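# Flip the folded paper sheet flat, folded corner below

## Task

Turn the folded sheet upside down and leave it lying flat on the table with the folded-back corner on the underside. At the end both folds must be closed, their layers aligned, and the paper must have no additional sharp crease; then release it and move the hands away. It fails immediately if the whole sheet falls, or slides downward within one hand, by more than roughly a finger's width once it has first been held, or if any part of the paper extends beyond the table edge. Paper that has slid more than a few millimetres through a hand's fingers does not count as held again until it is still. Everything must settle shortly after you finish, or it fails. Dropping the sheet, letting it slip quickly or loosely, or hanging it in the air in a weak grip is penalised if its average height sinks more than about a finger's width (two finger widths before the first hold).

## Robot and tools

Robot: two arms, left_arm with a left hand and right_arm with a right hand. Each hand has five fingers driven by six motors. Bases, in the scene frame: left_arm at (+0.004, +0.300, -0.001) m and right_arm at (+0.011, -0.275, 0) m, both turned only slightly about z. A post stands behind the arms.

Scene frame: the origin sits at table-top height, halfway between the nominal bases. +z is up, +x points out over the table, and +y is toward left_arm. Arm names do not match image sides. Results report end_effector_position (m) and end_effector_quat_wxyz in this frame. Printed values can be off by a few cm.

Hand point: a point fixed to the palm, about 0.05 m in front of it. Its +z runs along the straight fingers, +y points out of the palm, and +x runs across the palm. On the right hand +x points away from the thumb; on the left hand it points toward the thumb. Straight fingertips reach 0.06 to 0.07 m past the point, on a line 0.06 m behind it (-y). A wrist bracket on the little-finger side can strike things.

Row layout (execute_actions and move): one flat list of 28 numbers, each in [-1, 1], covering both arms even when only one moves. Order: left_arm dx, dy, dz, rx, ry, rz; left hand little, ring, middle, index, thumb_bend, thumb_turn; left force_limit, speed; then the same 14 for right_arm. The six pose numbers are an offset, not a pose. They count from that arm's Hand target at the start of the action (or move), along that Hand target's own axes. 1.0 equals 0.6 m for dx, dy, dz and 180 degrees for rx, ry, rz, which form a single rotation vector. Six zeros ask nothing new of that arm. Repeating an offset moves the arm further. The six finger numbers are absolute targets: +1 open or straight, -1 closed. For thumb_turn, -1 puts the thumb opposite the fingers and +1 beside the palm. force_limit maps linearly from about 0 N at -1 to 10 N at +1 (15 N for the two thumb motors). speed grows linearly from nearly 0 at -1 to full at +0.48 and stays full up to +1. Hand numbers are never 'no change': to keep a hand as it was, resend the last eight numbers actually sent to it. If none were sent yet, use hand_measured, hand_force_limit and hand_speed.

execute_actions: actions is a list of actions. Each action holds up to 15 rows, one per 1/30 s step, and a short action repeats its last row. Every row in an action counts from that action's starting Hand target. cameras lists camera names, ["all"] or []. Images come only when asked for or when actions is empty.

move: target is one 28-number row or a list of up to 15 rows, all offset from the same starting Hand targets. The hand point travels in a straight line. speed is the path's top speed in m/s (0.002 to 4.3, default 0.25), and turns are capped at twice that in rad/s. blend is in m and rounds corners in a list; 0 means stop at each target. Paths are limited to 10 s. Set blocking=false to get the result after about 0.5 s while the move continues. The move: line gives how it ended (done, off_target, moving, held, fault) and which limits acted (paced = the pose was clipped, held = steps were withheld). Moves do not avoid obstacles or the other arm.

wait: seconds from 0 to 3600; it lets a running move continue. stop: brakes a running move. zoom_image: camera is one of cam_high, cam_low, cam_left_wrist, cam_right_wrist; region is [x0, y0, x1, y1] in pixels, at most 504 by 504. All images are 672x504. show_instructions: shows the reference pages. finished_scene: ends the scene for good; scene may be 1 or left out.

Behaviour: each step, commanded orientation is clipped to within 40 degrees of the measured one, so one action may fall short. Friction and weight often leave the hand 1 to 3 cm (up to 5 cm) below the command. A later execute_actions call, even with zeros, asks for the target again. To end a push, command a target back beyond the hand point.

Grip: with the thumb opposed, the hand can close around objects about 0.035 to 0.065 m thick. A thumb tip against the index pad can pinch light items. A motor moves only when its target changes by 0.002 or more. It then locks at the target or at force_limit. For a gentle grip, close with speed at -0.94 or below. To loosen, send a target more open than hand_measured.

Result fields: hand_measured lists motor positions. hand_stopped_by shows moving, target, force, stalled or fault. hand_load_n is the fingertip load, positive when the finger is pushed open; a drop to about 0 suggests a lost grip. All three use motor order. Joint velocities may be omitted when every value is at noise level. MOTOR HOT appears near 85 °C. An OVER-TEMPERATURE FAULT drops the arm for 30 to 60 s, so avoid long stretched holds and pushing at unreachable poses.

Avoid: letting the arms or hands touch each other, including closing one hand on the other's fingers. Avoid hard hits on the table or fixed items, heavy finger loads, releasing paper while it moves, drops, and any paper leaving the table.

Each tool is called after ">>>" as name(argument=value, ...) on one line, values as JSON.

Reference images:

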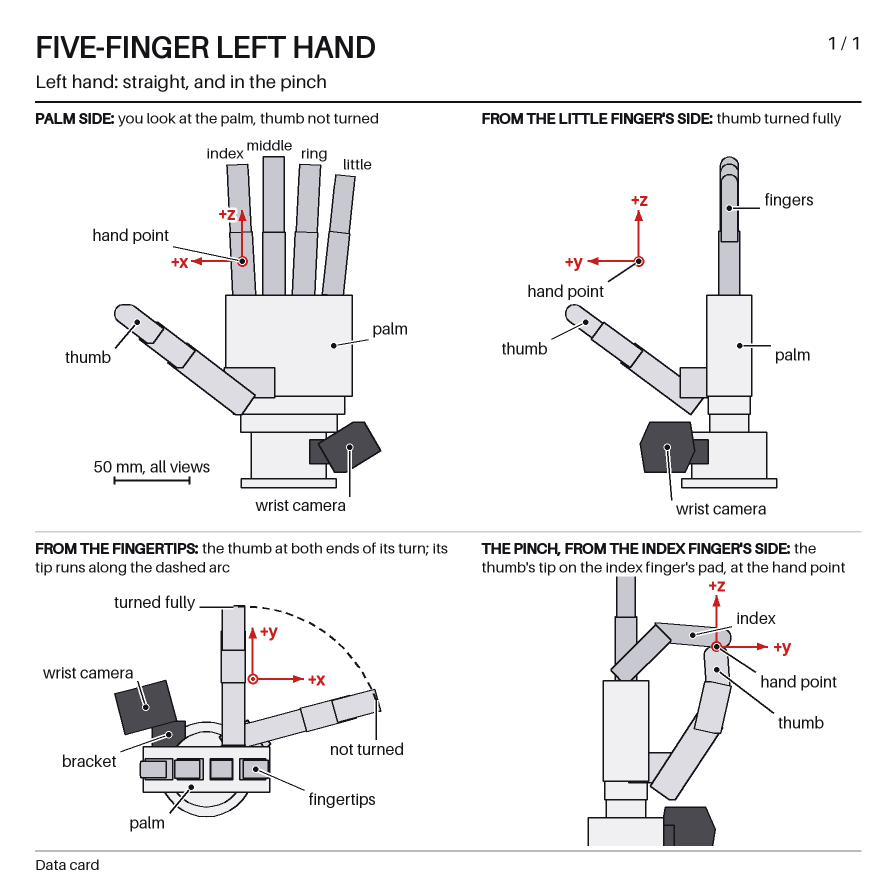

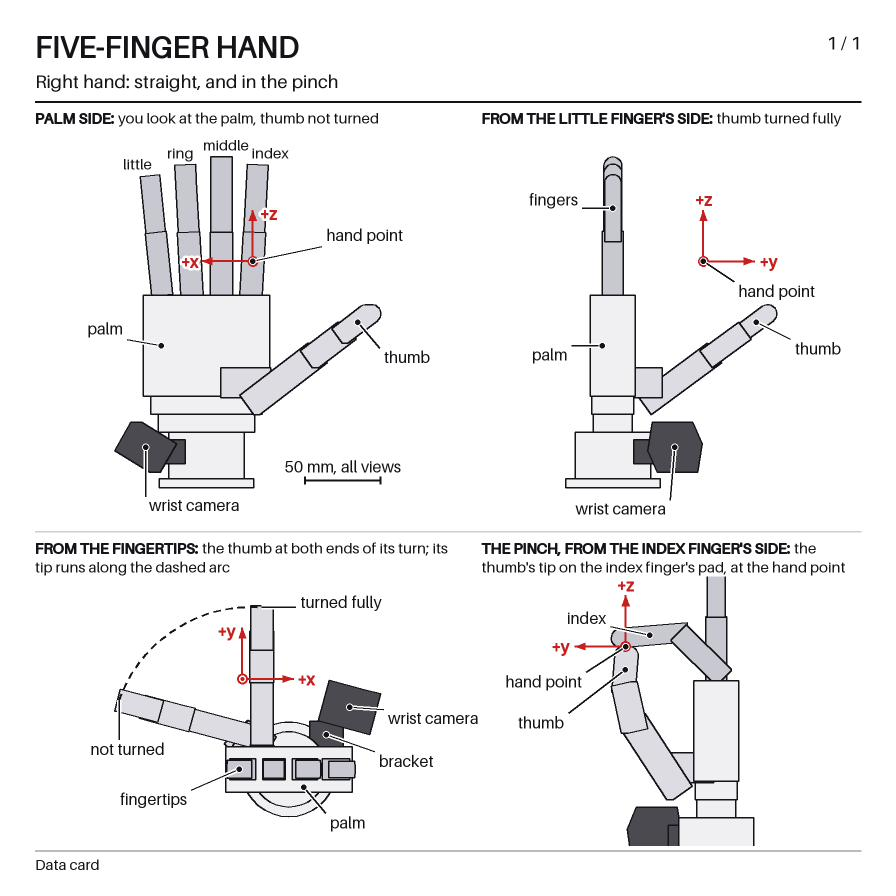

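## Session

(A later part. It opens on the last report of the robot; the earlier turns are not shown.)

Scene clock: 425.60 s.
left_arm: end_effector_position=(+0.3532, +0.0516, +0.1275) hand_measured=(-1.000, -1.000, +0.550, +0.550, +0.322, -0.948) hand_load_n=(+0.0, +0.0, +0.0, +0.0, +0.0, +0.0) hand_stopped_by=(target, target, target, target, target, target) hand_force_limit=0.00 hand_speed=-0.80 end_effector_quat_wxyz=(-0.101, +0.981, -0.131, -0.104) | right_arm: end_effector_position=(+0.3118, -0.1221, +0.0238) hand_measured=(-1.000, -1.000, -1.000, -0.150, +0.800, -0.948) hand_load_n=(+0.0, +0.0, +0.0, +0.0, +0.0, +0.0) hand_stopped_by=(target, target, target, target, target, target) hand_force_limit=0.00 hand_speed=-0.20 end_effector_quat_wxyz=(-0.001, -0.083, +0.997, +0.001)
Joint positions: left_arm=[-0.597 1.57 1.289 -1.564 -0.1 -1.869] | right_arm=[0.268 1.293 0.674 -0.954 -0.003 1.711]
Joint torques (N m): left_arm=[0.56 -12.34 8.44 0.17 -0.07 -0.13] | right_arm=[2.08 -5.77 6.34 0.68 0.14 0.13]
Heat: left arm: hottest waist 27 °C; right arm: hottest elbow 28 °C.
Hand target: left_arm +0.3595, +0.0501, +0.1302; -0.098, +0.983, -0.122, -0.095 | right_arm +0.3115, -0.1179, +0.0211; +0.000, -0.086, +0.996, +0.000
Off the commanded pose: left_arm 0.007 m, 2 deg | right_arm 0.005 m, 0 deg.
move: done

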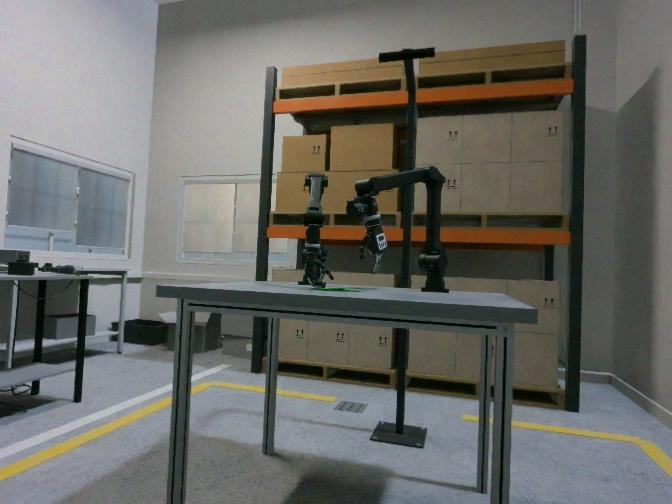

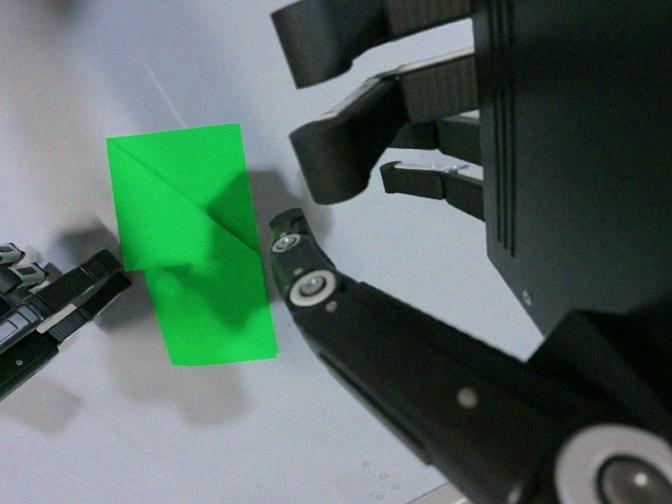

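>>> move(target=[[0, 0, 0, 0, 0, 0, -1.0, -1.0, 0.55, 0.55, 0.322, -0.948, 0.0, -0.8, 0, 0, -0.013, 0, 0, 0, -1.0, -1.0, -1.0, -0.15, 0.8, -0.948, 0.0, -0.2], [0, 0, 0, 0, 0, 0, -1.0, -1.0, 0.55, 0.55, 0.322, -0.948, 0.0, -0.8, -0.0133, -0.01, -0.013, 0, 0, 0, -1.0, -1.0, -1.0, 0.0, 0.8, -0.948, 0.0, -0.6]], speed=0.03, cameras=["cam_low", "cam_left_wrist", "cam_right_wrist"])

>>> zoom_image(camera="cam_low", region=[290, 260, 370, 300])

>>> zoom_image(camera="cam_left_wrist", region=[0, 180, 200, 330])

Scene clock: 442.33 s.
left_arm: end_effector_position=(+0.3532, +0.0516, +0.1275) hand_measured=(-1.000, -1.000, +0.550, +0.550, +0.322, -0.948) hand_load_n=(+0.0, +0.0, +0.0, +0.0, +0.0, +0.0) hand_stopped_by=(target, target, target, target, target, target) hand_force_limit=0.00 hand_speed=-0.80 end_effector_quat_wxyz=(-0.101, +0.981, -0.131, -0.104) | right_arm: end_effector_position=(+0.3100, -0.1215, +0.0270) hand_measured=(-1.000, -1.000, -1.000, +0.000, +0.800, -0.948) hand_load_n=(+0.0, +0.0, +0.0, -3.5, +0.0, +0.0) hand_stopped_by=(target, target, target, target, target, target) hand_force_limit=0.00 hand_speed=-0.60 end_effector_quat_wxyz=(-0.004, -0.089, +0.996, +0.002)
Joint positions: left_arm=[-0.597 1.57 1.289 -1.564 -0.1 -1.869] | right_arm=[0.268 1.288 0.681 -0.97 -0.006 1.699]
Joint torques (N m): left_arm=[0.56 -12.34 8.47 0.17 -0.07 -0.13] | right_arm=[0.38 -4.78 8.24 0.43 0.3 0.02]
Heat: left arm: hottest waist 27 °C; right arm: hottest elbow 28 °C.
Hand target: left_arm +0.3595, +0.0501, +0.1302; -0.098, +0.983, -0.122, -0.095 | right_arm +0.3204, -0.1225, +0.0289; +0.000, -0.086, +0.996, +0.000
Off the commanded pose: left_arm 0.007 m, 2 deg | right_arm 0.011 m, 1 deg.
move: off_target (right_arm); target 2's new numbers were sent with right_arm's hand 0.012 m and 1 deg from that target

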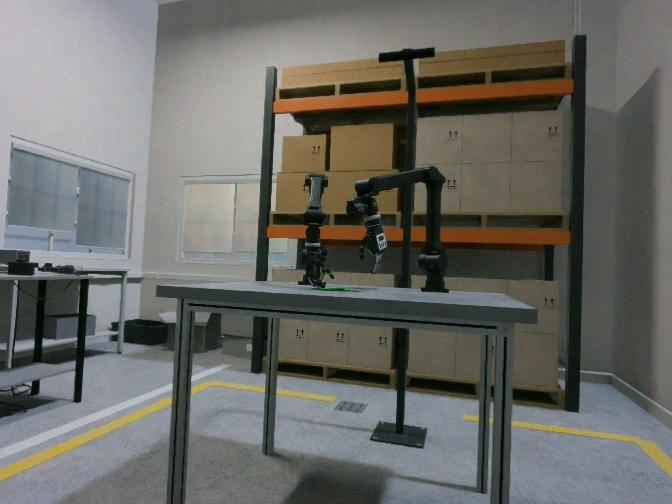

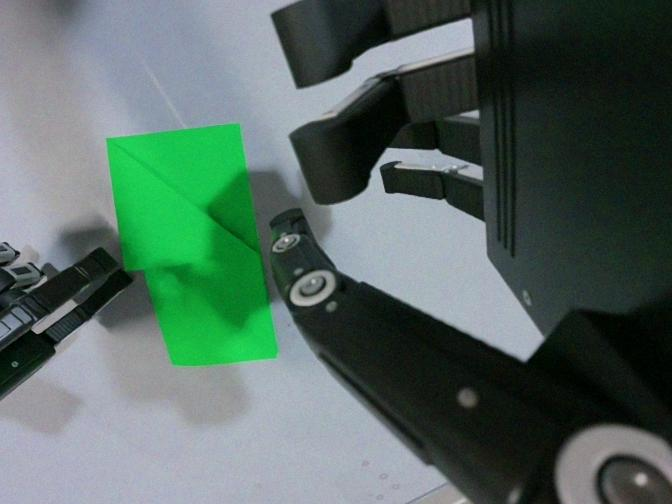

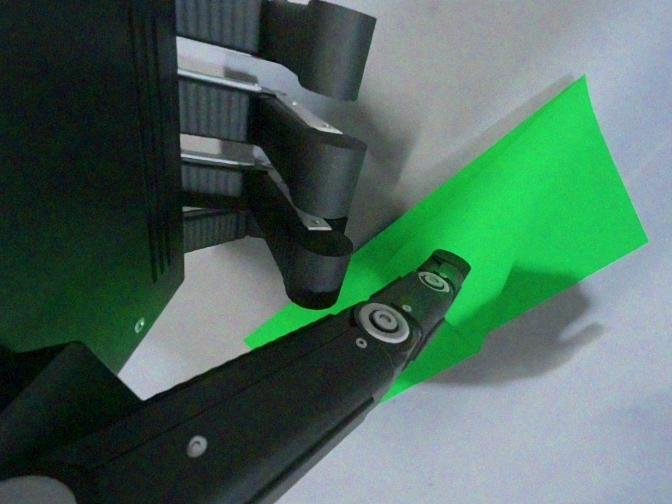

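Scaled by 6.300.

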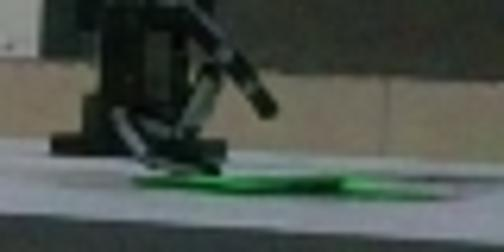

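Scaled by 2.520.

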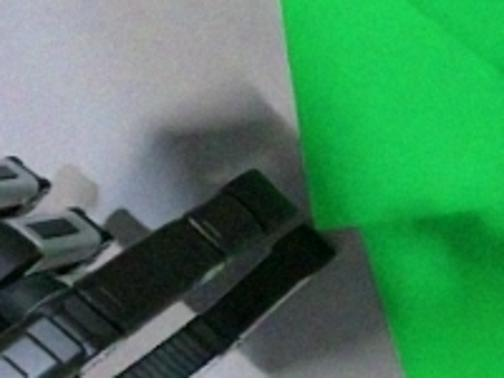

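>>> move(target=[0, 0, 0, 0, 0, 0, -1.0, -1.0, 0.55, 0.55, 0.322, -0.948, 0.0, -0.8, 0, 0, -0.01, 0, 0, 0, -1.0, -1.0, -1.0, 0.0, 0.8, -0.948, 0.0, -0.6], speed=0.03, cameras=["cam_low", "cam_left_wrist", "cam_right_wrist"])

>>> zoom_image(camera="cam_low", region=[290, 260, 370, 300])

>>> zoom_image(camera="cam_left_wrist", region=[0, 180, 200, 330])

Scene clock: 448.40 s.
left_arm: end_effector_position=(+0.3532, +0.0516, +0.1275) hand_measured=(-1.000, -1.000, +0.550, +0.550, +0.322, -0.948) hand_load_n=(+0.0, +0.0, +0.0, +0.0, +0.0, +0.5) hand_stopped_by=(target, target, target, target, target, target) hand_force_limit=0.00 hand_speed=-0.80 end_effector_quat_wxyz=(-0.101, +0.981, -0.131, -0.104) | right_arm: end_effector_position=(+0.3098, -0.1216, +0.0275) hand_measured=(-1.000, -1.000, -1.000, +0.000, +0.800, -0.948) hand_load_n=(+0.0, +0.0, +0.0, -1.5, +0.0, +0.0) hand_stopped_by=(target, target, target, target, target, target) hand_force_limit=0.00 hand_speed=-0.60 end_effector_quat_wxyz=(-0.005, -0.089, +0.996, +0.002)
Joint positions: left_arm=[-0.597 1.57 1.289 -1.564 -0.1 -1.869] | right_arm=[0.268 1.288 0.682 -0.974 -0.006 1.699]
Joint torques (N m): left_arm=[0.62 -12.28 8.47 0.17 -0.06 -0.13] | right_arm=[0.62 -6.59 8.75 -0.13 0.29 0.01]
Heat: left arm: hottest waist 27 °C; right arm: hottest elbow 28 °C.
Hand target: left_arm +0.3595, +0.0501, +0.1302; -0.098, +0.983, -0.122, -0.095 | right_arm +0.3204, -0.1225, +0.0349; +0.000, -0.086, +0.996, +0.000
Off the commanded pose: left_arm 0.007 m, 2 deg | right_arm 0.013 m, 1 deg.
move: off_target (right_arm)

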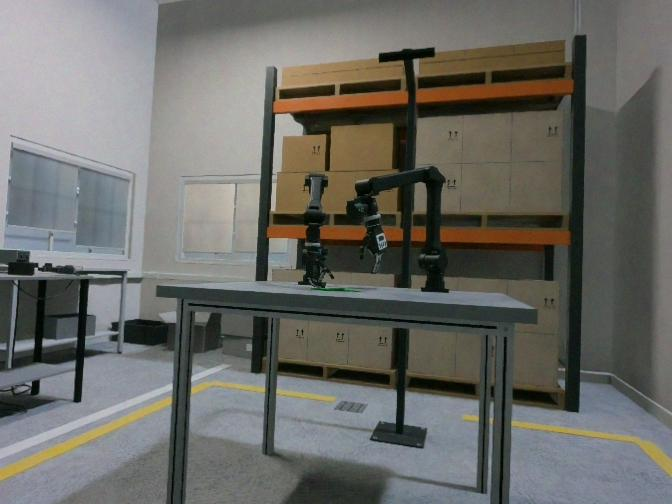

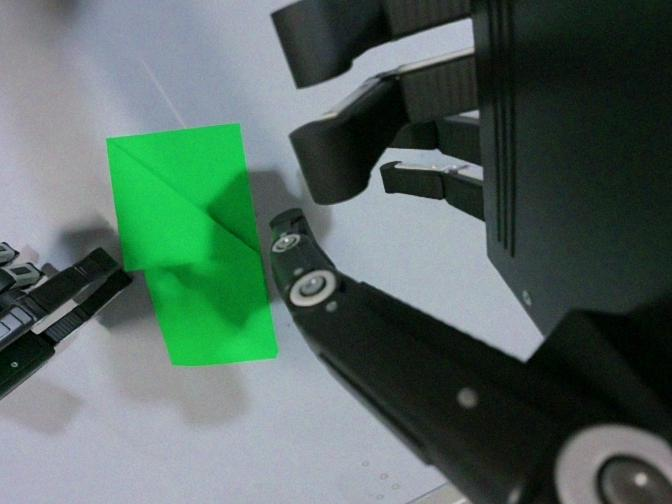

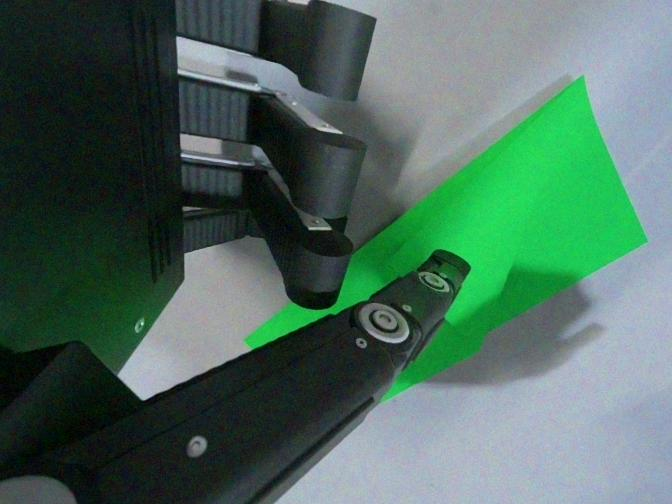

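Scaled by 6.300.

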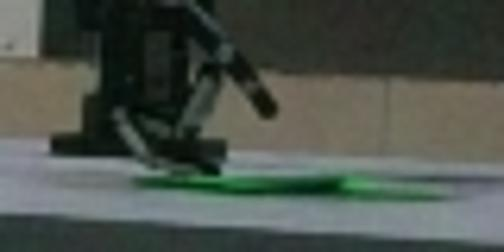

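Scaled by 2.520.

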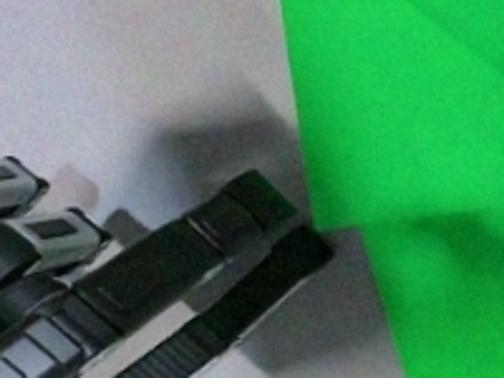

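>>> move(target=[0, 0, 0, 0, 0, 0, -1.0, -1.0, 0.55, 0.55, 0.322, -0.948, 0.0, -0.8, 0, 0, -0.02, 0, 0, 0, -1.0, -1.0, -1.0, 0.0, 0.8, -0.948, 0.0, -0.6], speed=0.05, cameras=["cam_left_wrist", "cam_low"])

>>> zoom_image(camera="cam_left_wrist", region=[0, 180, 200, 330])

Scene clock: 453.27 s.
left_arm: end_effector_position=(+0.3532, +0.0516, +0.1275) hand_measured=(-1.000, -1.000, +0.550, +0.550, +0.322, -0.948) hand_load_n=(+0.0, +0.0, +0.0, +0.0, +0.0, +0.0) hand_stopped_by=(target, target, target, target, target, target) hand_force_limit=0.00 hand_speed=-0.80 end_effector_quat_wxyz=(-0.101, +0.981, -0.131, -0.104) | right_arm: end_effector_position=(+0.3022, -0.1248, +0.0299) hand_measured=(-1.000, -1.000, -1.000, +0.000, +0.800, -0.948) hand_load_n=(+0.0, +0.0, +0.5, +0.0, +0.0, +0.0) hand_stopped_by=(target, target, target, target, target, target) hand_force_limit=0.00 hand_speed=-0.60 end_effector_quat_wxyz=(-0.020, -0.089, +0.996, -0.003)
Joint positions: left_arm=[-0.597 1.57 1.289 -1.564 -0.1 -1.869] | right_arm=[0.268 1.282 0.689 -1.018 -0.002 1.699]
Joint torques (N m): left_arm=[0.56 -12.34 8.47 0.18 -0.07 -0.13] | right_arm=[-0.03 -6.95 9.68 -0.09 0.13 0.03]
Heat: left arm: hottest waist 27 °C; right arm: hottest elbow 28 °C.
Hand target: left_arm +0.3595, +0.0501, +0.1302; -0.098, +0.983, -0.122, -0.095 | right_arm +0.3203, -0.1226, +0.0468; +0.000, -0.086, +0.996, +0.000
Off the commanded pose: left_arm 0.007 m, 2 deg | right_arm 0.025 m, 2 deg.
move: off_target (right_arm)
Images, in order (width x height): cam_low 672x504, cam_left_wrist 672x504.

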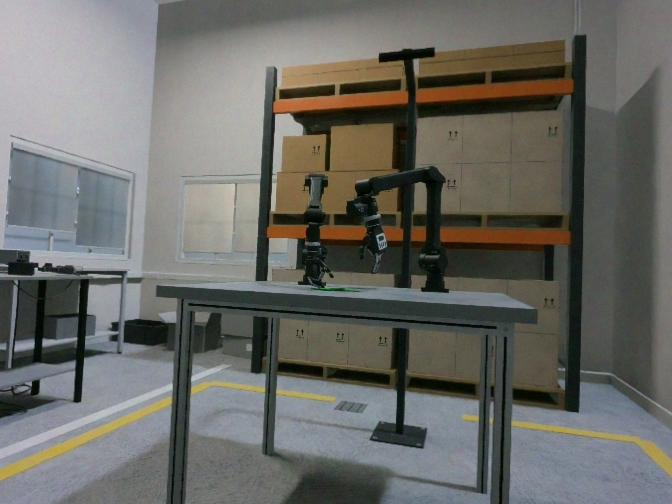

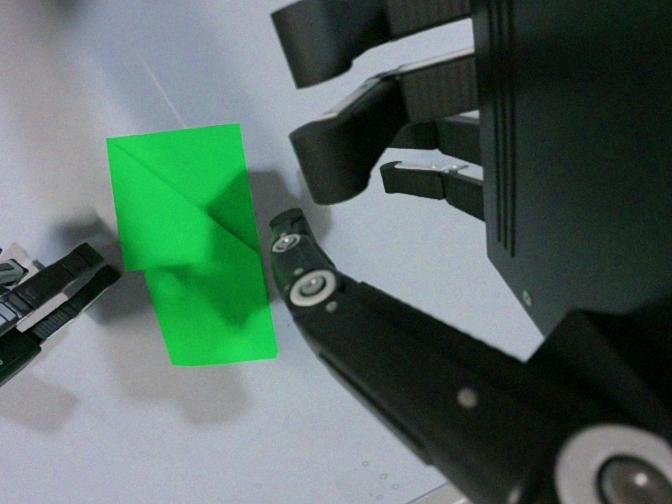

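Scaled by 2.520.

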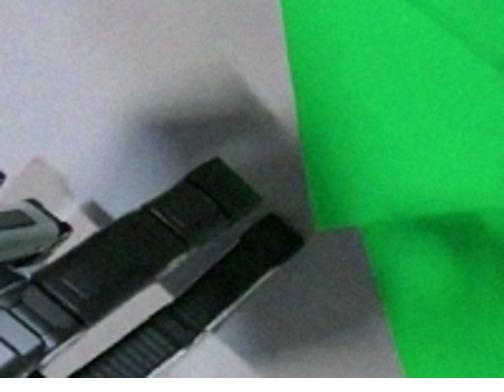

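>>> execute_actions(actions=[[[0, 0, 0, 0, 0, 0, -1.0, -1.0, 0.55, 0.55, 0.322, -0.948, 0.0, -0.8, 0, 0, 0, 0, 0, 0, -1.0, -1.0, -1.0, 0.0, 0.8, -0.948, 0.0, -0.6]]], cameras=["cam_left_wrist"])

Scene clock: 457.07 s.
left_arm: end_effector_position=(+0.3532, +0.0516, +0.1275) hand_measured=(-1.000, -1.000, +0.550, +0.550, +0.322, -0.948) hand_load_n=(+0.0, +0.0, +0.0, +0.0, +0.0, +0.0) hand_stopped_by=(target, target, target, target, target, target) hand_force_limit=0.00 hand_speed=-0.80 end_effector_quat_wxyz=(-0.101, +0.981, -0.131, -0.104) | right_arm: end_effector_position=(+0.3022, -0.1248, +0.0299) hand_measured=(-1.000, -1.000, -1.000, +0.000, +0.800, -0.948) hand_load_n=(+0.0, +0.0, +0.0, +0.0, +0.0, +0.5) hand_stopped_by=(target, target, target, target, target, target) hand_force_limit=0.00 hand_speed=-0.60 end_effector_quat_wxyz=(-0.020, -0.089, +0.996, -0.003)
Joint positions: left_arm=[-0.597 1.57 1.289 -1.564 -0.1 -1.869] | right_arm=[0.268 1.282 0.689 -1.018 -0.002 1.699]
Joint torques (N m): left_arm=[0.62 -12.34 8.46 0.18 -0.07 -0.13] | right_arm=[0.62 -7.36 9.5 0.02 0.17 0.02]
Heat: left arm: hottest waist 27 °C; right arm: hottest elbow 28 °C.
Hand target: left_arm +0.3595, +0.0501, +0.1302; -0.098, +0.983, -0.122, -0.095 | right_arm +0.3203, -0.1226, +0.0468; +0.000, -0.086, +0.996, +0.000
Off the commanded pose: left_arm 0.007 m, 2 deg | right_arm 0.025 m, 2 deg.
Step readings (end_effector_position of left_arm | right_arm):
0: (+0.3532, +0.0516, +0.1275) | (+0.3022, -0.1248, +0.0299)
1: (+0.3532, +0.0516, +0.1275) | (+0.3022, -0.1248, +0.0299)
2: (+0.3532, +0.0516, +0.1275) | (+0.3022, -0.1248, +0.0299)
4: (+0.3532, +0.0516, +0.1275) | (+0.3022, -0.1248, +0.0299)
8: (+0.3532, +0.0516, +0.1275) | (+0.3022, -0.1248, +0.0299)
15: (+0.3532, +0.0516, +0.1275) | (+0.3022, -0.1248, +0.0299)

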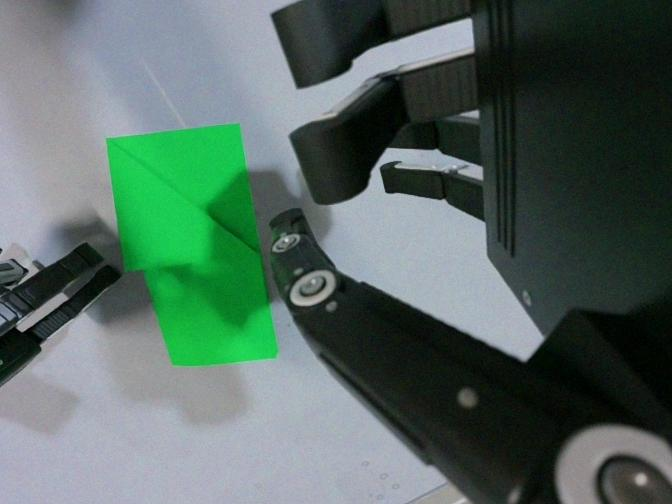

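>>> move(target=[[0, 0, 0, 0, 0, 0, -1.0, -1.0, 0.55, 0.55, 0.322, -0.948, 0.0, -0.8, -0.0007, -0.0127, -0.03, 0, 0, 0, -1.0, -1.0, -1.0, 0.0, 0.8, -0.948, 0.0, -0.6], [0, 0, 0, 0, 0, 0, -1.0, -1.0, 0.55, 0.55, 0.322, -0.948, 0.0, -0.8, -0.0007, -0.0127, 0.0263, 0, 0, 0, -1.0, -1.0, -1.0, 0.0, 0.8, -0.948, 0.0, -0.6]], speed=0.05, cameras=["cam_left_wrist"])

>>> zoom_image(camera="cam_left_wrist", region=[0, 180, 200, 330])

Scene clock: 476.53 s.
left_arm: end_effector_position=(+0.3532, +0.0516, +0.1275) hand_measured=(-1.000, -1.000, +0.550, +0.550, +0.322, -0.948) hand_load_n=(+0.0, +0.0, +0.0, +0.0, +0.0, +0.0) hand_stopped_by=(target, target, target, target, target, target) hand_force_limit=0.00 hand_speed=-0.80 end_effector_quat_wxyz=(-0.101, +0.981, -0.131, -0.104) | right_arm: end_effector_position=(+0.3184, -0.1254, +0.0333) hand_measured=(-1.000, -1.000, -1.000, +0.000, +0.800, -0.948) hand_load_n=(+0.0, +0.0, +0.0, +0.0, +0.0, +0.0) hand_stopped_by=(target, target, target, target, target, target) hand_force_limit=0.00 hand_speed=-0.60 end_effector_quat_wxyz=(-0.002, -0.089, +0.996, +0.000)
Joint positions: left_arm=[-0.597 1.57 1.289 -1.564 -0.1 -1.869] | right_arm=[0.251 1.292 0.705 -0.986 -0.001 1.682]
Joint torques (N m): left_arm=[0.62 -12.34 8.46 0.17 -0.07 -0.13] | right_arm=[-0.62 -6.42 6.57 0.62 0.08 -0.07]
Heat: left arm: hottest waist 27 °C; right arm: hottest elbow 28 °C.
Hand target: left_arm +0.3595, +0.0501, +0.1302; -0.098, +0.983, -0.122, -0.095 | right_arm +0.3219, -0.1300, +0.0310; +0.000, -0.086, +0.996, +0.000
Off the commanded pose: left_arm 0.007 m, 2 deg | right_arm 0.006 m, 0 deg.
move: done

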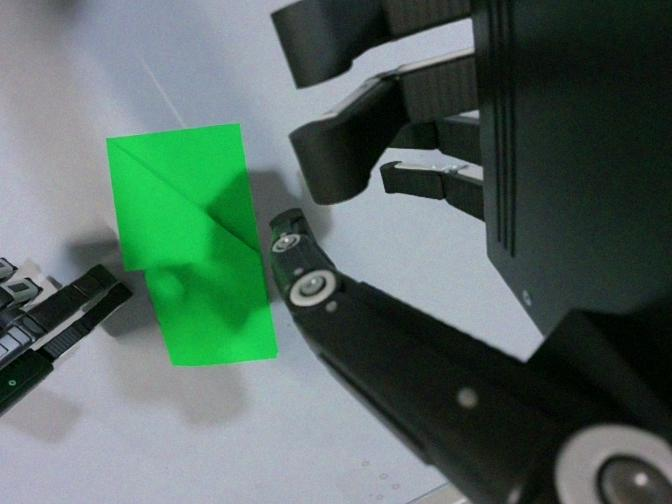

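Scaled by 2.520.

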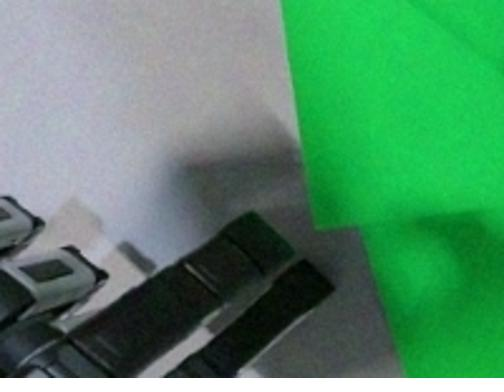

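>>> move(target=[[0, 0, 0, 0, 0, 0, -1.0, -1.0, 0.55, 0.55, 0.322, -0.948, 0.0, -0.8, 0.002, 0.015, 0.006, 0, 0, 0, -1.0, -1.0, -1.0, 0.0, 0.8, -0.948, 0.0, -0.6]], speed=0.03, cameras=["cam_left_wrist"])

>>> zoom_image(camera="cam_left_wrist", region=[0, 180, 200, 330])

Scene clock: 487.47 s.
left_arm: end_effector_position=(+0.3532, +0.0516, +0.1275) hand_measured=(-1.000, -1.000, +0.550, +0.550, +0.322, -0.948) hand_load_n=(+0.0, +0.0, -0.5, +0.0, +0.0, +0.0) hand_stopped_by=(target, target, target, target, target, target) hand_force_limit=0.00 hand_speed=-0.80 end_effector_quat_wxyz=(-0.101, +0.981, -0.131, -0.104) | right_arm: end_effector_position=(+0.3196, -0.1254, +0.0307) hand_measured=(-1.000, -1.000, -1.000, +0.000, +0.800, -0.948) hand_load_n=(+0.0, +0.0, +0.0, +0.0, +0.0, +0.0) hand_stopped_by=(target, target, target, target, target, target) hand_force_limit=0.00 hand_speed=-0.60 end_effector_quat_wxyz=(+0.000, -0.084, +0.996, +0.001)
Joint positions: left_arm=[-0.597 1.57 1.289 -1.564 -0.1 -1.869] | right_arm=[0.251 1.297 0.7 -0.974 -0.001 1.691]
Joint torques (N m): left_arm=[0.5 -12.34 8.46 0.2 -0.07 -0.13] | right_arm=[2.26 -6.18 6.37 0.76 0.09 0.12]
Heat: left arm: hottest waist 27 °C; right arm: hottest elbow 28 °C.
Hand target: left_arm +0.3595, +0.0501, +0.1302; -0.098, +0.983, -0.122, -0.095 | right_arm +0.3192, -0.1214, +0.0274; +0.000, -0.086, +0.996, +0.000
Off the commanded pose: left_arm 0.007 m, 2 deg | right_arm 0.005 m, 0 deg.
move: done

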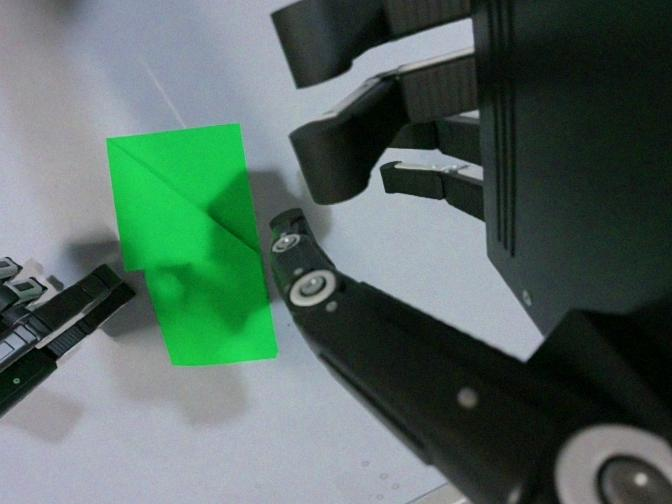

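Scaled by 2.520.

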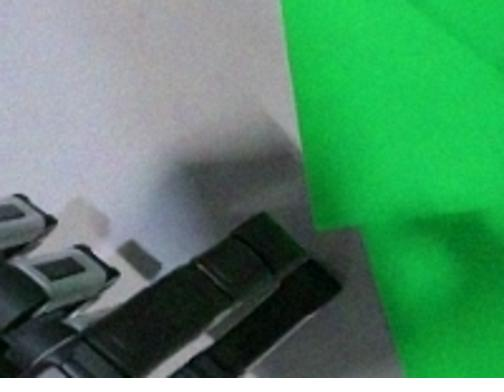

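>>> move(target=[[0, 0, 0, 0, 0, 0, -1.0, -1.0, 0.55, 0.55, 0.322, -0.948, 0.0, -0.8, 0, 0.033, 0, 0, 0, 0, -1.0, -1.0, -1.0, 0.0, 0.8, -0.948, 0.0, -0.6]], speed=0.03, cameras=["cam_left_wrist", "cam_low"])

>>> zoom_image(camera="cam_left_wrist", region=[0, 180, 200, 330])

>>> zoom_image(camera="cam_low", region=[290, 260, 370, 300])

Scene clock: 493.00 s.
left_arm: end_effector_position=(+0.3532, +0.0516, +0.1275) hand_measured=(-1.000, -1.000, +0.550, +0.550, +0.322, -0.948) hand_load_n=(+0.0, +0.0, +0.0, +0.0, +0.0, +0.0) hand_stopped_by=(target, target, target, target, target, target) hand_force_limit=0.00 hand_speed=-0.80 end_effector_quat_wxyz=(-0.101, +0.981, -0.131, -0.104) | right_arm: end_effector_position=(+0.3130, -0.1079, +0.0282) hand_measured=(-1.000, -1.000, -1.000, +0.000, +0.800, -0.948) hand_load_n=(+0.0, +0.0, +0.0, +0.0, -0.5, +0.0) hand_stopped_by=(target, target, target, target, target, target) hand_force_limit=0.00 hand_speed=-0.60 end_effector_quat_wxyz=(-0.004, -0.084, +0.996, +0.000)
Joint positions: left_arm=[-0.597 1.57 1.289 -1.564 -0.1 -1.869] | right_arm=[0.313 1.304 0.7 -0.974 -0.001 1.755]
Joint torques (N m): left_arm=[0.62 -12.34 8.49 0.17 -0.07 -0.13] | right_arm=[2.14 -5.71 7.09 0.69 0.07 0.11]
Heat: left arm: hottest waist 27 °C; right arm: hottest elbow 28 °C.
Hand target: left_arm +0.3595, +0.0501, +0.1302; -0.098, +0.983, -0.122, -0.095 | right_arm +0.3158, -0.1017, +0.0274; +0.000, -0.086, +0.996, +0.000
Off the commanded pose: left_arm 0.007 m, 2 deg | right_arm 0.007 m, 0 deg.
move: done
Images, in order (width x height): cam_low 672x504, cam_left_wrist 672x504.

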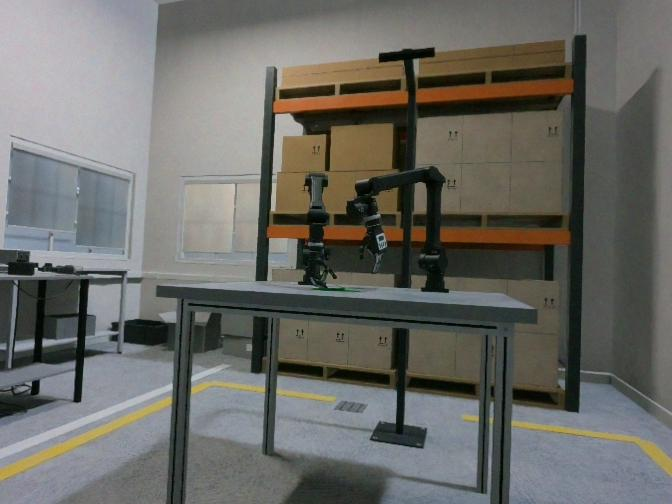

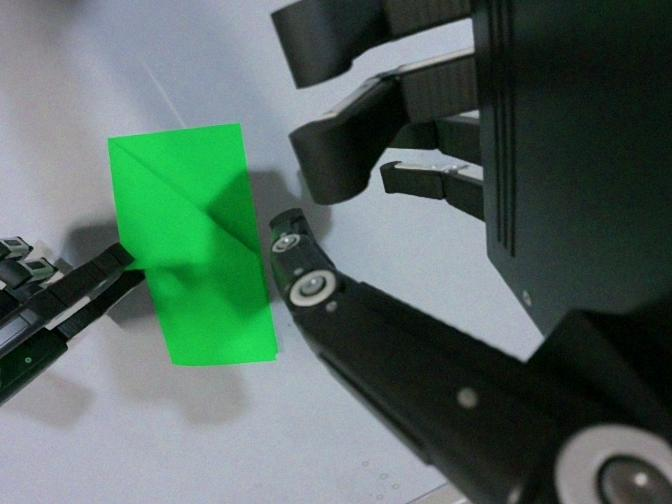

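Scaled by 2.520.

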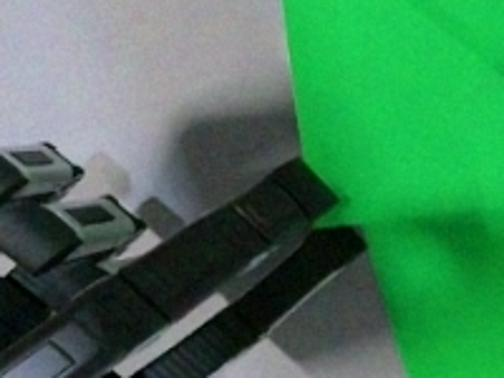

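Scaled by 6.300.

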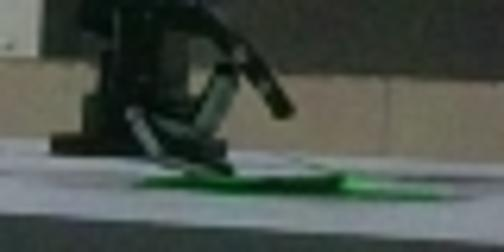

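>>> move(target=[[0, 0, 0, 0, 0, 0, -1.0, -1.0, 0.55, 0.55, 0.322, -0.948, 0.0, -0.8, 0.0038, -0.0438, 0, 0, 0, 0, -1.0, -1.0, -1.0, 0.0, 0.8, -0.948, 0.0, -0.6], [0, 0, 0, 0, 0, 0, -1.0, -1.0, 0.55, 0.55, 0.322, -0.948, 0.0, -0.8, 0.0235, -0.0404, 0, 0, 0, 0, -1.0, -1.0, -1.0, 0.0, 0.8, -0.948, 0.0, -0.6]], speed=0.04, cameras=["cam_left_wrist"])

>>> zoom_image(camera="cam_left_wrist", region=[0, 180, 200, 330])

Scene clock: 512.13 s.
left_arm: end_effector_position=(+0.3532, +0.0516, +0.1275) hand_measured=(-1.000, -1.000, +0.550, +0.550, +0.322, -0.948) hand_load_n=(+0.0, +0.0, +0.0, +0.0, +0.0, +0.0) hand_stopped_by=(target, target, target, target, target, target) hand_force_limit=0.00 hand_speed=-0.80 end_effector_quat_wxyz=(-0.101, +0.981, -0.131, -0.104) | right_arm: end_effector_position=(+0.3069, -0.1253, +0.0278) hand_measured=(-1.000, -1.000, -1.000, +0.000, +0.800, -0.948) hand_load_n=(+0.0, +0.0, +0.0, -0.5, +0.0, +0.0) hand_stopped_by=(target, target, target, target, target, target) hand_force_limit=0.00 hand_speed=-0.60 end_effector_quat_wxyz=(-0.001, -0.089, +0.996, +0.001)
Joint positions: left_arm=[-0.597 1.57 1.289 -1.564 -0.1 -1.869] | right_arm=[0.262 1.271 0.669 -0.971 -0.002 1.693]
Joint torques (N m): left_arm=[0.56 -12.34 8.47 0.18 -0.07 -0.13] | right_arm=[0.03 -6.59 6.22 0.47 0.12 0.03]
Heat: left arm: hottest waist 27 °C; right arm: hottest elbow 27 °C.
Hand target: left_arm +0.3595, +0.0501, +0.1302; -0.098, +0.983, -0.122, -0.095 | right_arm +0.3062, -0.1281, +0.0275; +0.000, -0.086, +0.996, +0.000
Off the commanded pose: left_arm 0.007 m, 2 deg | right_arm 0.003 m, 0 deg.
move: done

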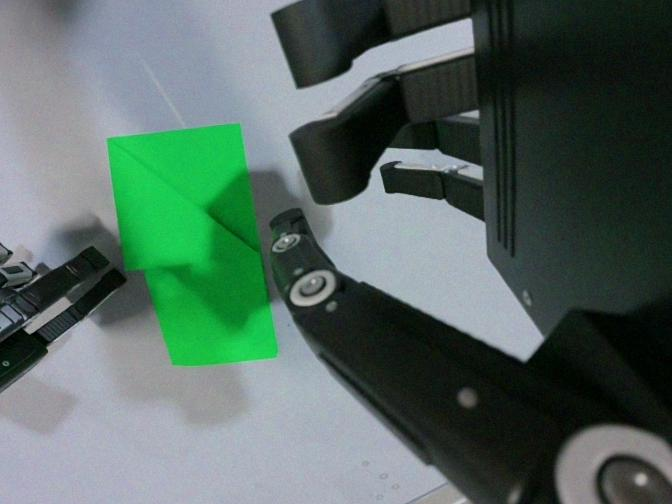

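Scaled by 2.520.

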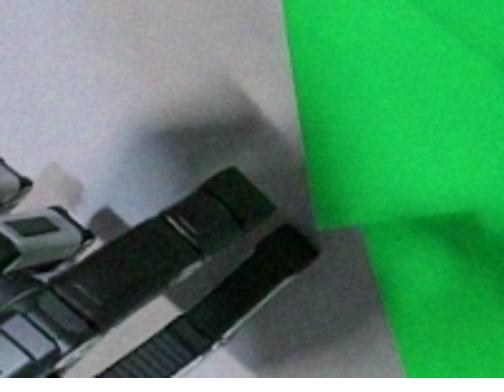

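>>> move(target=[[0, 0, 0, 0, 0, 0, -1.0, -1.0, 0.55, 0.55, 0.322, -0.948, 0.0, -0.8, 0.0133, 0, 0, 0, 0, 0, -1.0, -1.0, -1.0, 0.0, 0.8, -0.948, 0.0, -0.6], [0, 0, 0, 0, 0, 0, -1.0, -1.0, 0.55, 0.55, 0.322, -0.948, 0.0, -0.8, 0.0133, 0.045, -0.001, 0, 0, 0, -1.0, -1.0, -1.0, 0.0, 0.8, -0.948, 0.0, -0.6]], speed=0.04, cameras=["cam_left_wrist", "cam_right_wrist", "cam_low"])

>>> zoom_image(camera="cam_left_wrist", region=[0, 180, 200, 330])

>>> zoom_image(camera="cam_low", region=[290, 260, 370, 300])

Scene clock: 530.23 s.
left_arm: end_effector_position=(+0.3532, +0.0516, +0.1275) hand_measured=(-1.000, -1.000, +0.550, +0.550, +0.322, -0.948) hand_load_n=(+0.0, +0.0, +0.0, +0.0, +0.0, +0.0) hand_stopped_by=(target, target, target, target, target, target) hand_force_limit=0.00 hand_speed=-0.80 end_effector_quat_wxyz=(-0.101, +0.981, -0.131, -0.104) | right_arm: end_effector_position=(+0.2945, -0.1086, +0.0278) hand_measured=(-1.000, -1.000, -1.000, +0.000, +0.800, -0.948) hand_load_n=(+0.5, +0.0, +0.0, -1.5, +0.0, +0.0) hand_stopped_by=(target, target, target, target, target, target) hand_force_limit=0.00 hand_speed=-0.60 end_effector_quat_wxyz=(+0.001, -0.082, +0.997, +0.001)
Joint positions: left_arm=[-0.597 1.57 1.289 -1.564 -0.1 -1.869] | right_arm=[0.334 1.248 0.65 -0.971 -0.001 1.78]
Joint torques (N m): left_arm=[0.62 -12.4 8.46 0.17 -0.06 -0.13] | right_arm=[2.61 -5.48 7.01 0.27 0.09 0.18]
Heat: left arm: hottest waist 27 °C; right arm: hottest elbow 27 °C.
Hand target: left_arm +0.3595, +0.0501, +0.1302; -0.098, +0.983, -0.122, -0.095 | right_arm +0.2937, -0.1028, +0.0281; +0.000, -0.086, +0.996, +0.000
Off the commanded pose: left_arm 0.007 m, 2 deg | right_arm 0.006 m, 0 deg.
move: done
Images, in order (width x height): cam_low 672x504, cam_left_wrist 672x504, cam_right_wrist 672x504.

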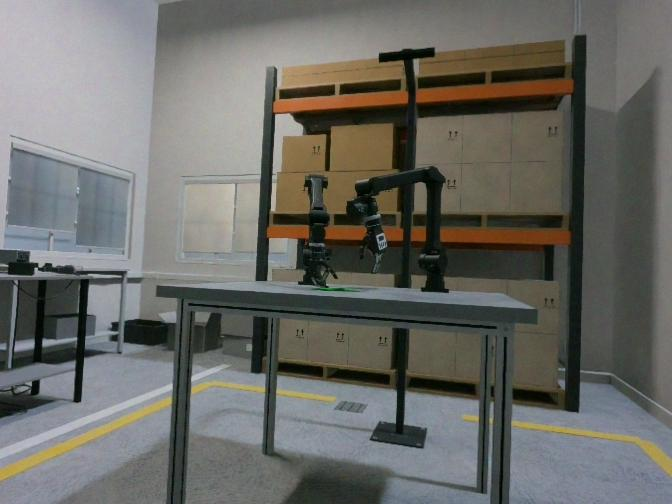

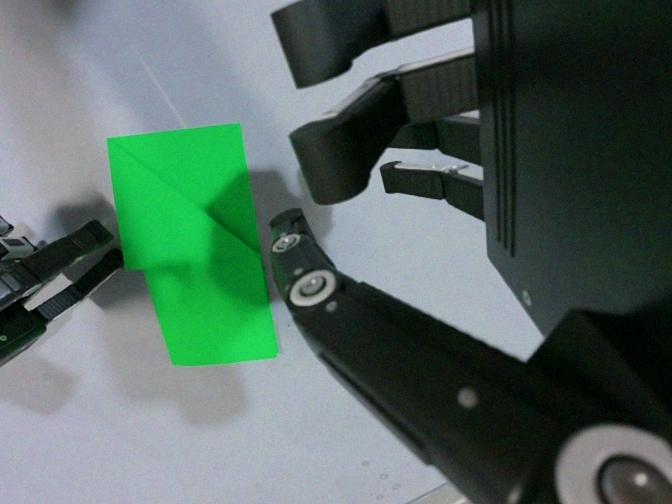

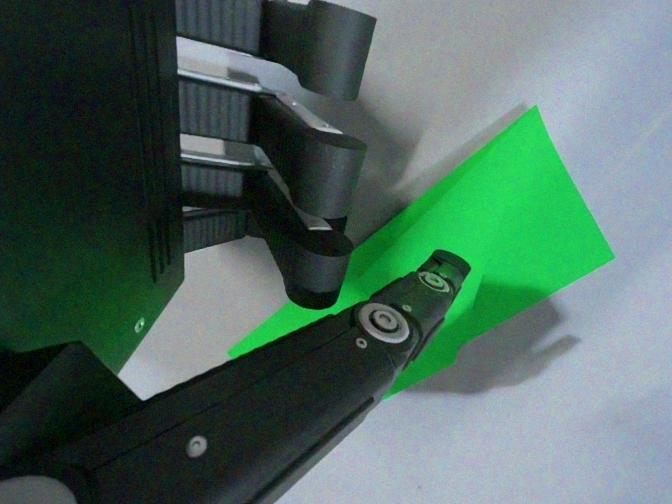

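Scaled by 2.520.

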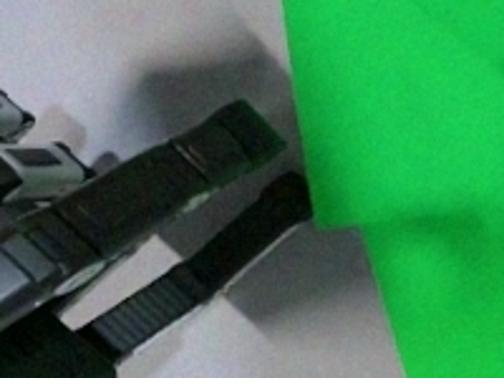

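Scaled by 6.300.

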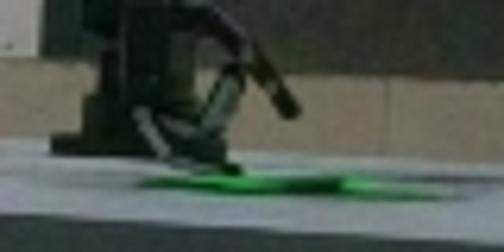

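>>> move(target=[[0, 0, 0, 0, 0, 0, -1.0, -1.0, 0.55, 0.55, 0.322, -0.948, 0.0, -0.8, 0, 0.02, -0.0067, 0, 0, 0, -1.0, -1.0, -1.0, 0.0, 0.8, -0.948, 0.0, -0.6]], speed=0.04, cameras=["cam_left_wrist", "cam_right_wrist", "cam_low"])

>>> zoom_image(camera="cam_left_wrist", region=[0, 180, 200, 330])

>>> zoom_image(camera="cam_low", region=[290, 260, 370, 300])

Scene clock: 539.00 s.
left_arm: end_effector_position=(+0.3532, +0.0516, +0.1275) hand_measured=(-1.000, -1.000, +0.550, +0.550, +0.322, -0.948) hand_load_n=(+0.0, +0.0, +0.0, +0.0, +0.0, +0.0) hand_stopped_by=(target, target, target, target, target, target) hand_force_limit=0.00 hand_speed=-0.80 end_effector_quat_wxyz=(-0.101, +0.981, -0.131, -0.104) | right_arm: end_effector_position=(+0.2899, -0.0985, +0.0277) hand_measured=(-1.000, -1.000, -1.000, +0.000, +0.800, -0.948) hand_load_n=(+0.0, +0.0, +0.0, -2.0, +0.0, +0.0) hand_stopped_by=(target, target, target, target, target, target) hand_force_limit=0.00 hand_speed=-0.60 end_effector_quat_wxyz=(+0.000, -0.080, +0.997, +0.000)
Joint positions: left_arm=[-0.597 1.57 1.289 -1.564 -0.1 -1.869] | right_arm=[0.375 1.248 0.65 -0.973 0 1.824]
Joint torques (N m): left_arm=[0.56 -12.34 8.46 0.18 -0.06 -0.13] | right_arm=[2.73 -5.01 7.99 -0.06 0.05 0.05]
Heat: left arm: hottest waist 27 °C; right arm: hottest elbow 27 °C.
Hand target: left_arm +0.3595, +0.0501, +0.1302; -0.098, +0.983, -0.122, -0.095 | right_arm +0.2917, -0.0909, +0.0321; +0.000, -0.086, +0.996, +0.000
Off the commanded pose: left_arm 0.007 m, 2 deg | right_arm 0.009 m, 1 deg.
move: done
Images, in order (width x height): cam_low 672x504, cam_left_wrist 672x504, cam_right_wrist 672x504.

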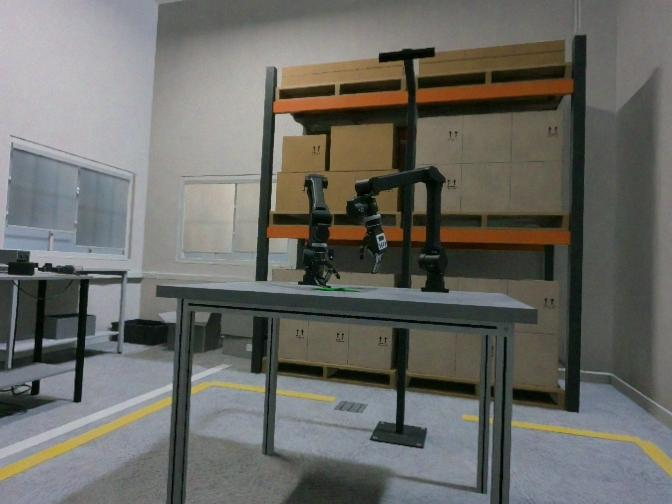

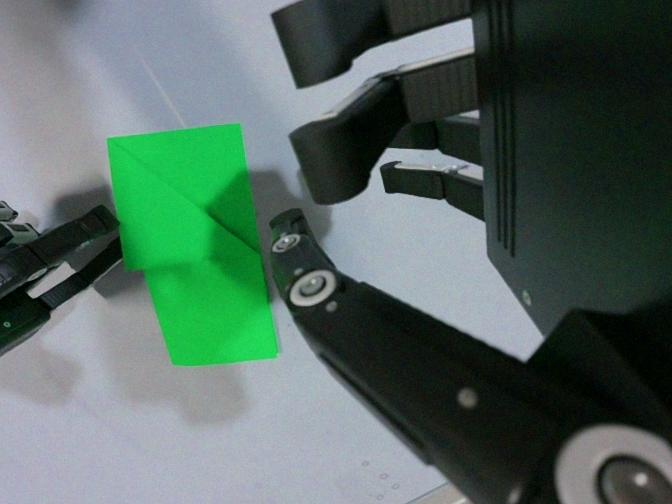

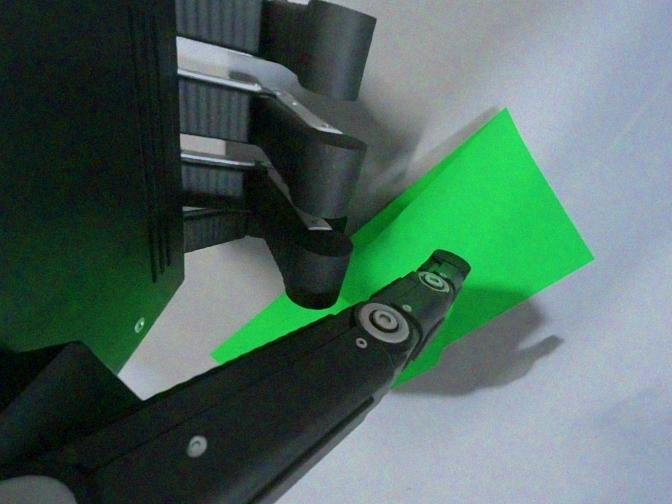

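Scaled by 2.520.

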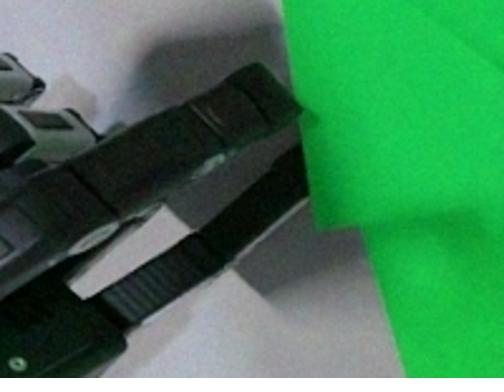

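Scaled by 6.300.

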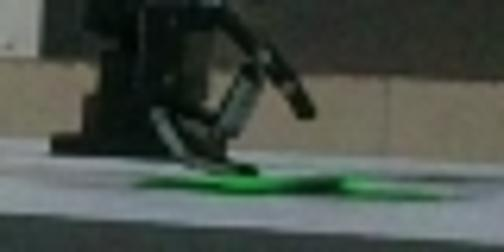

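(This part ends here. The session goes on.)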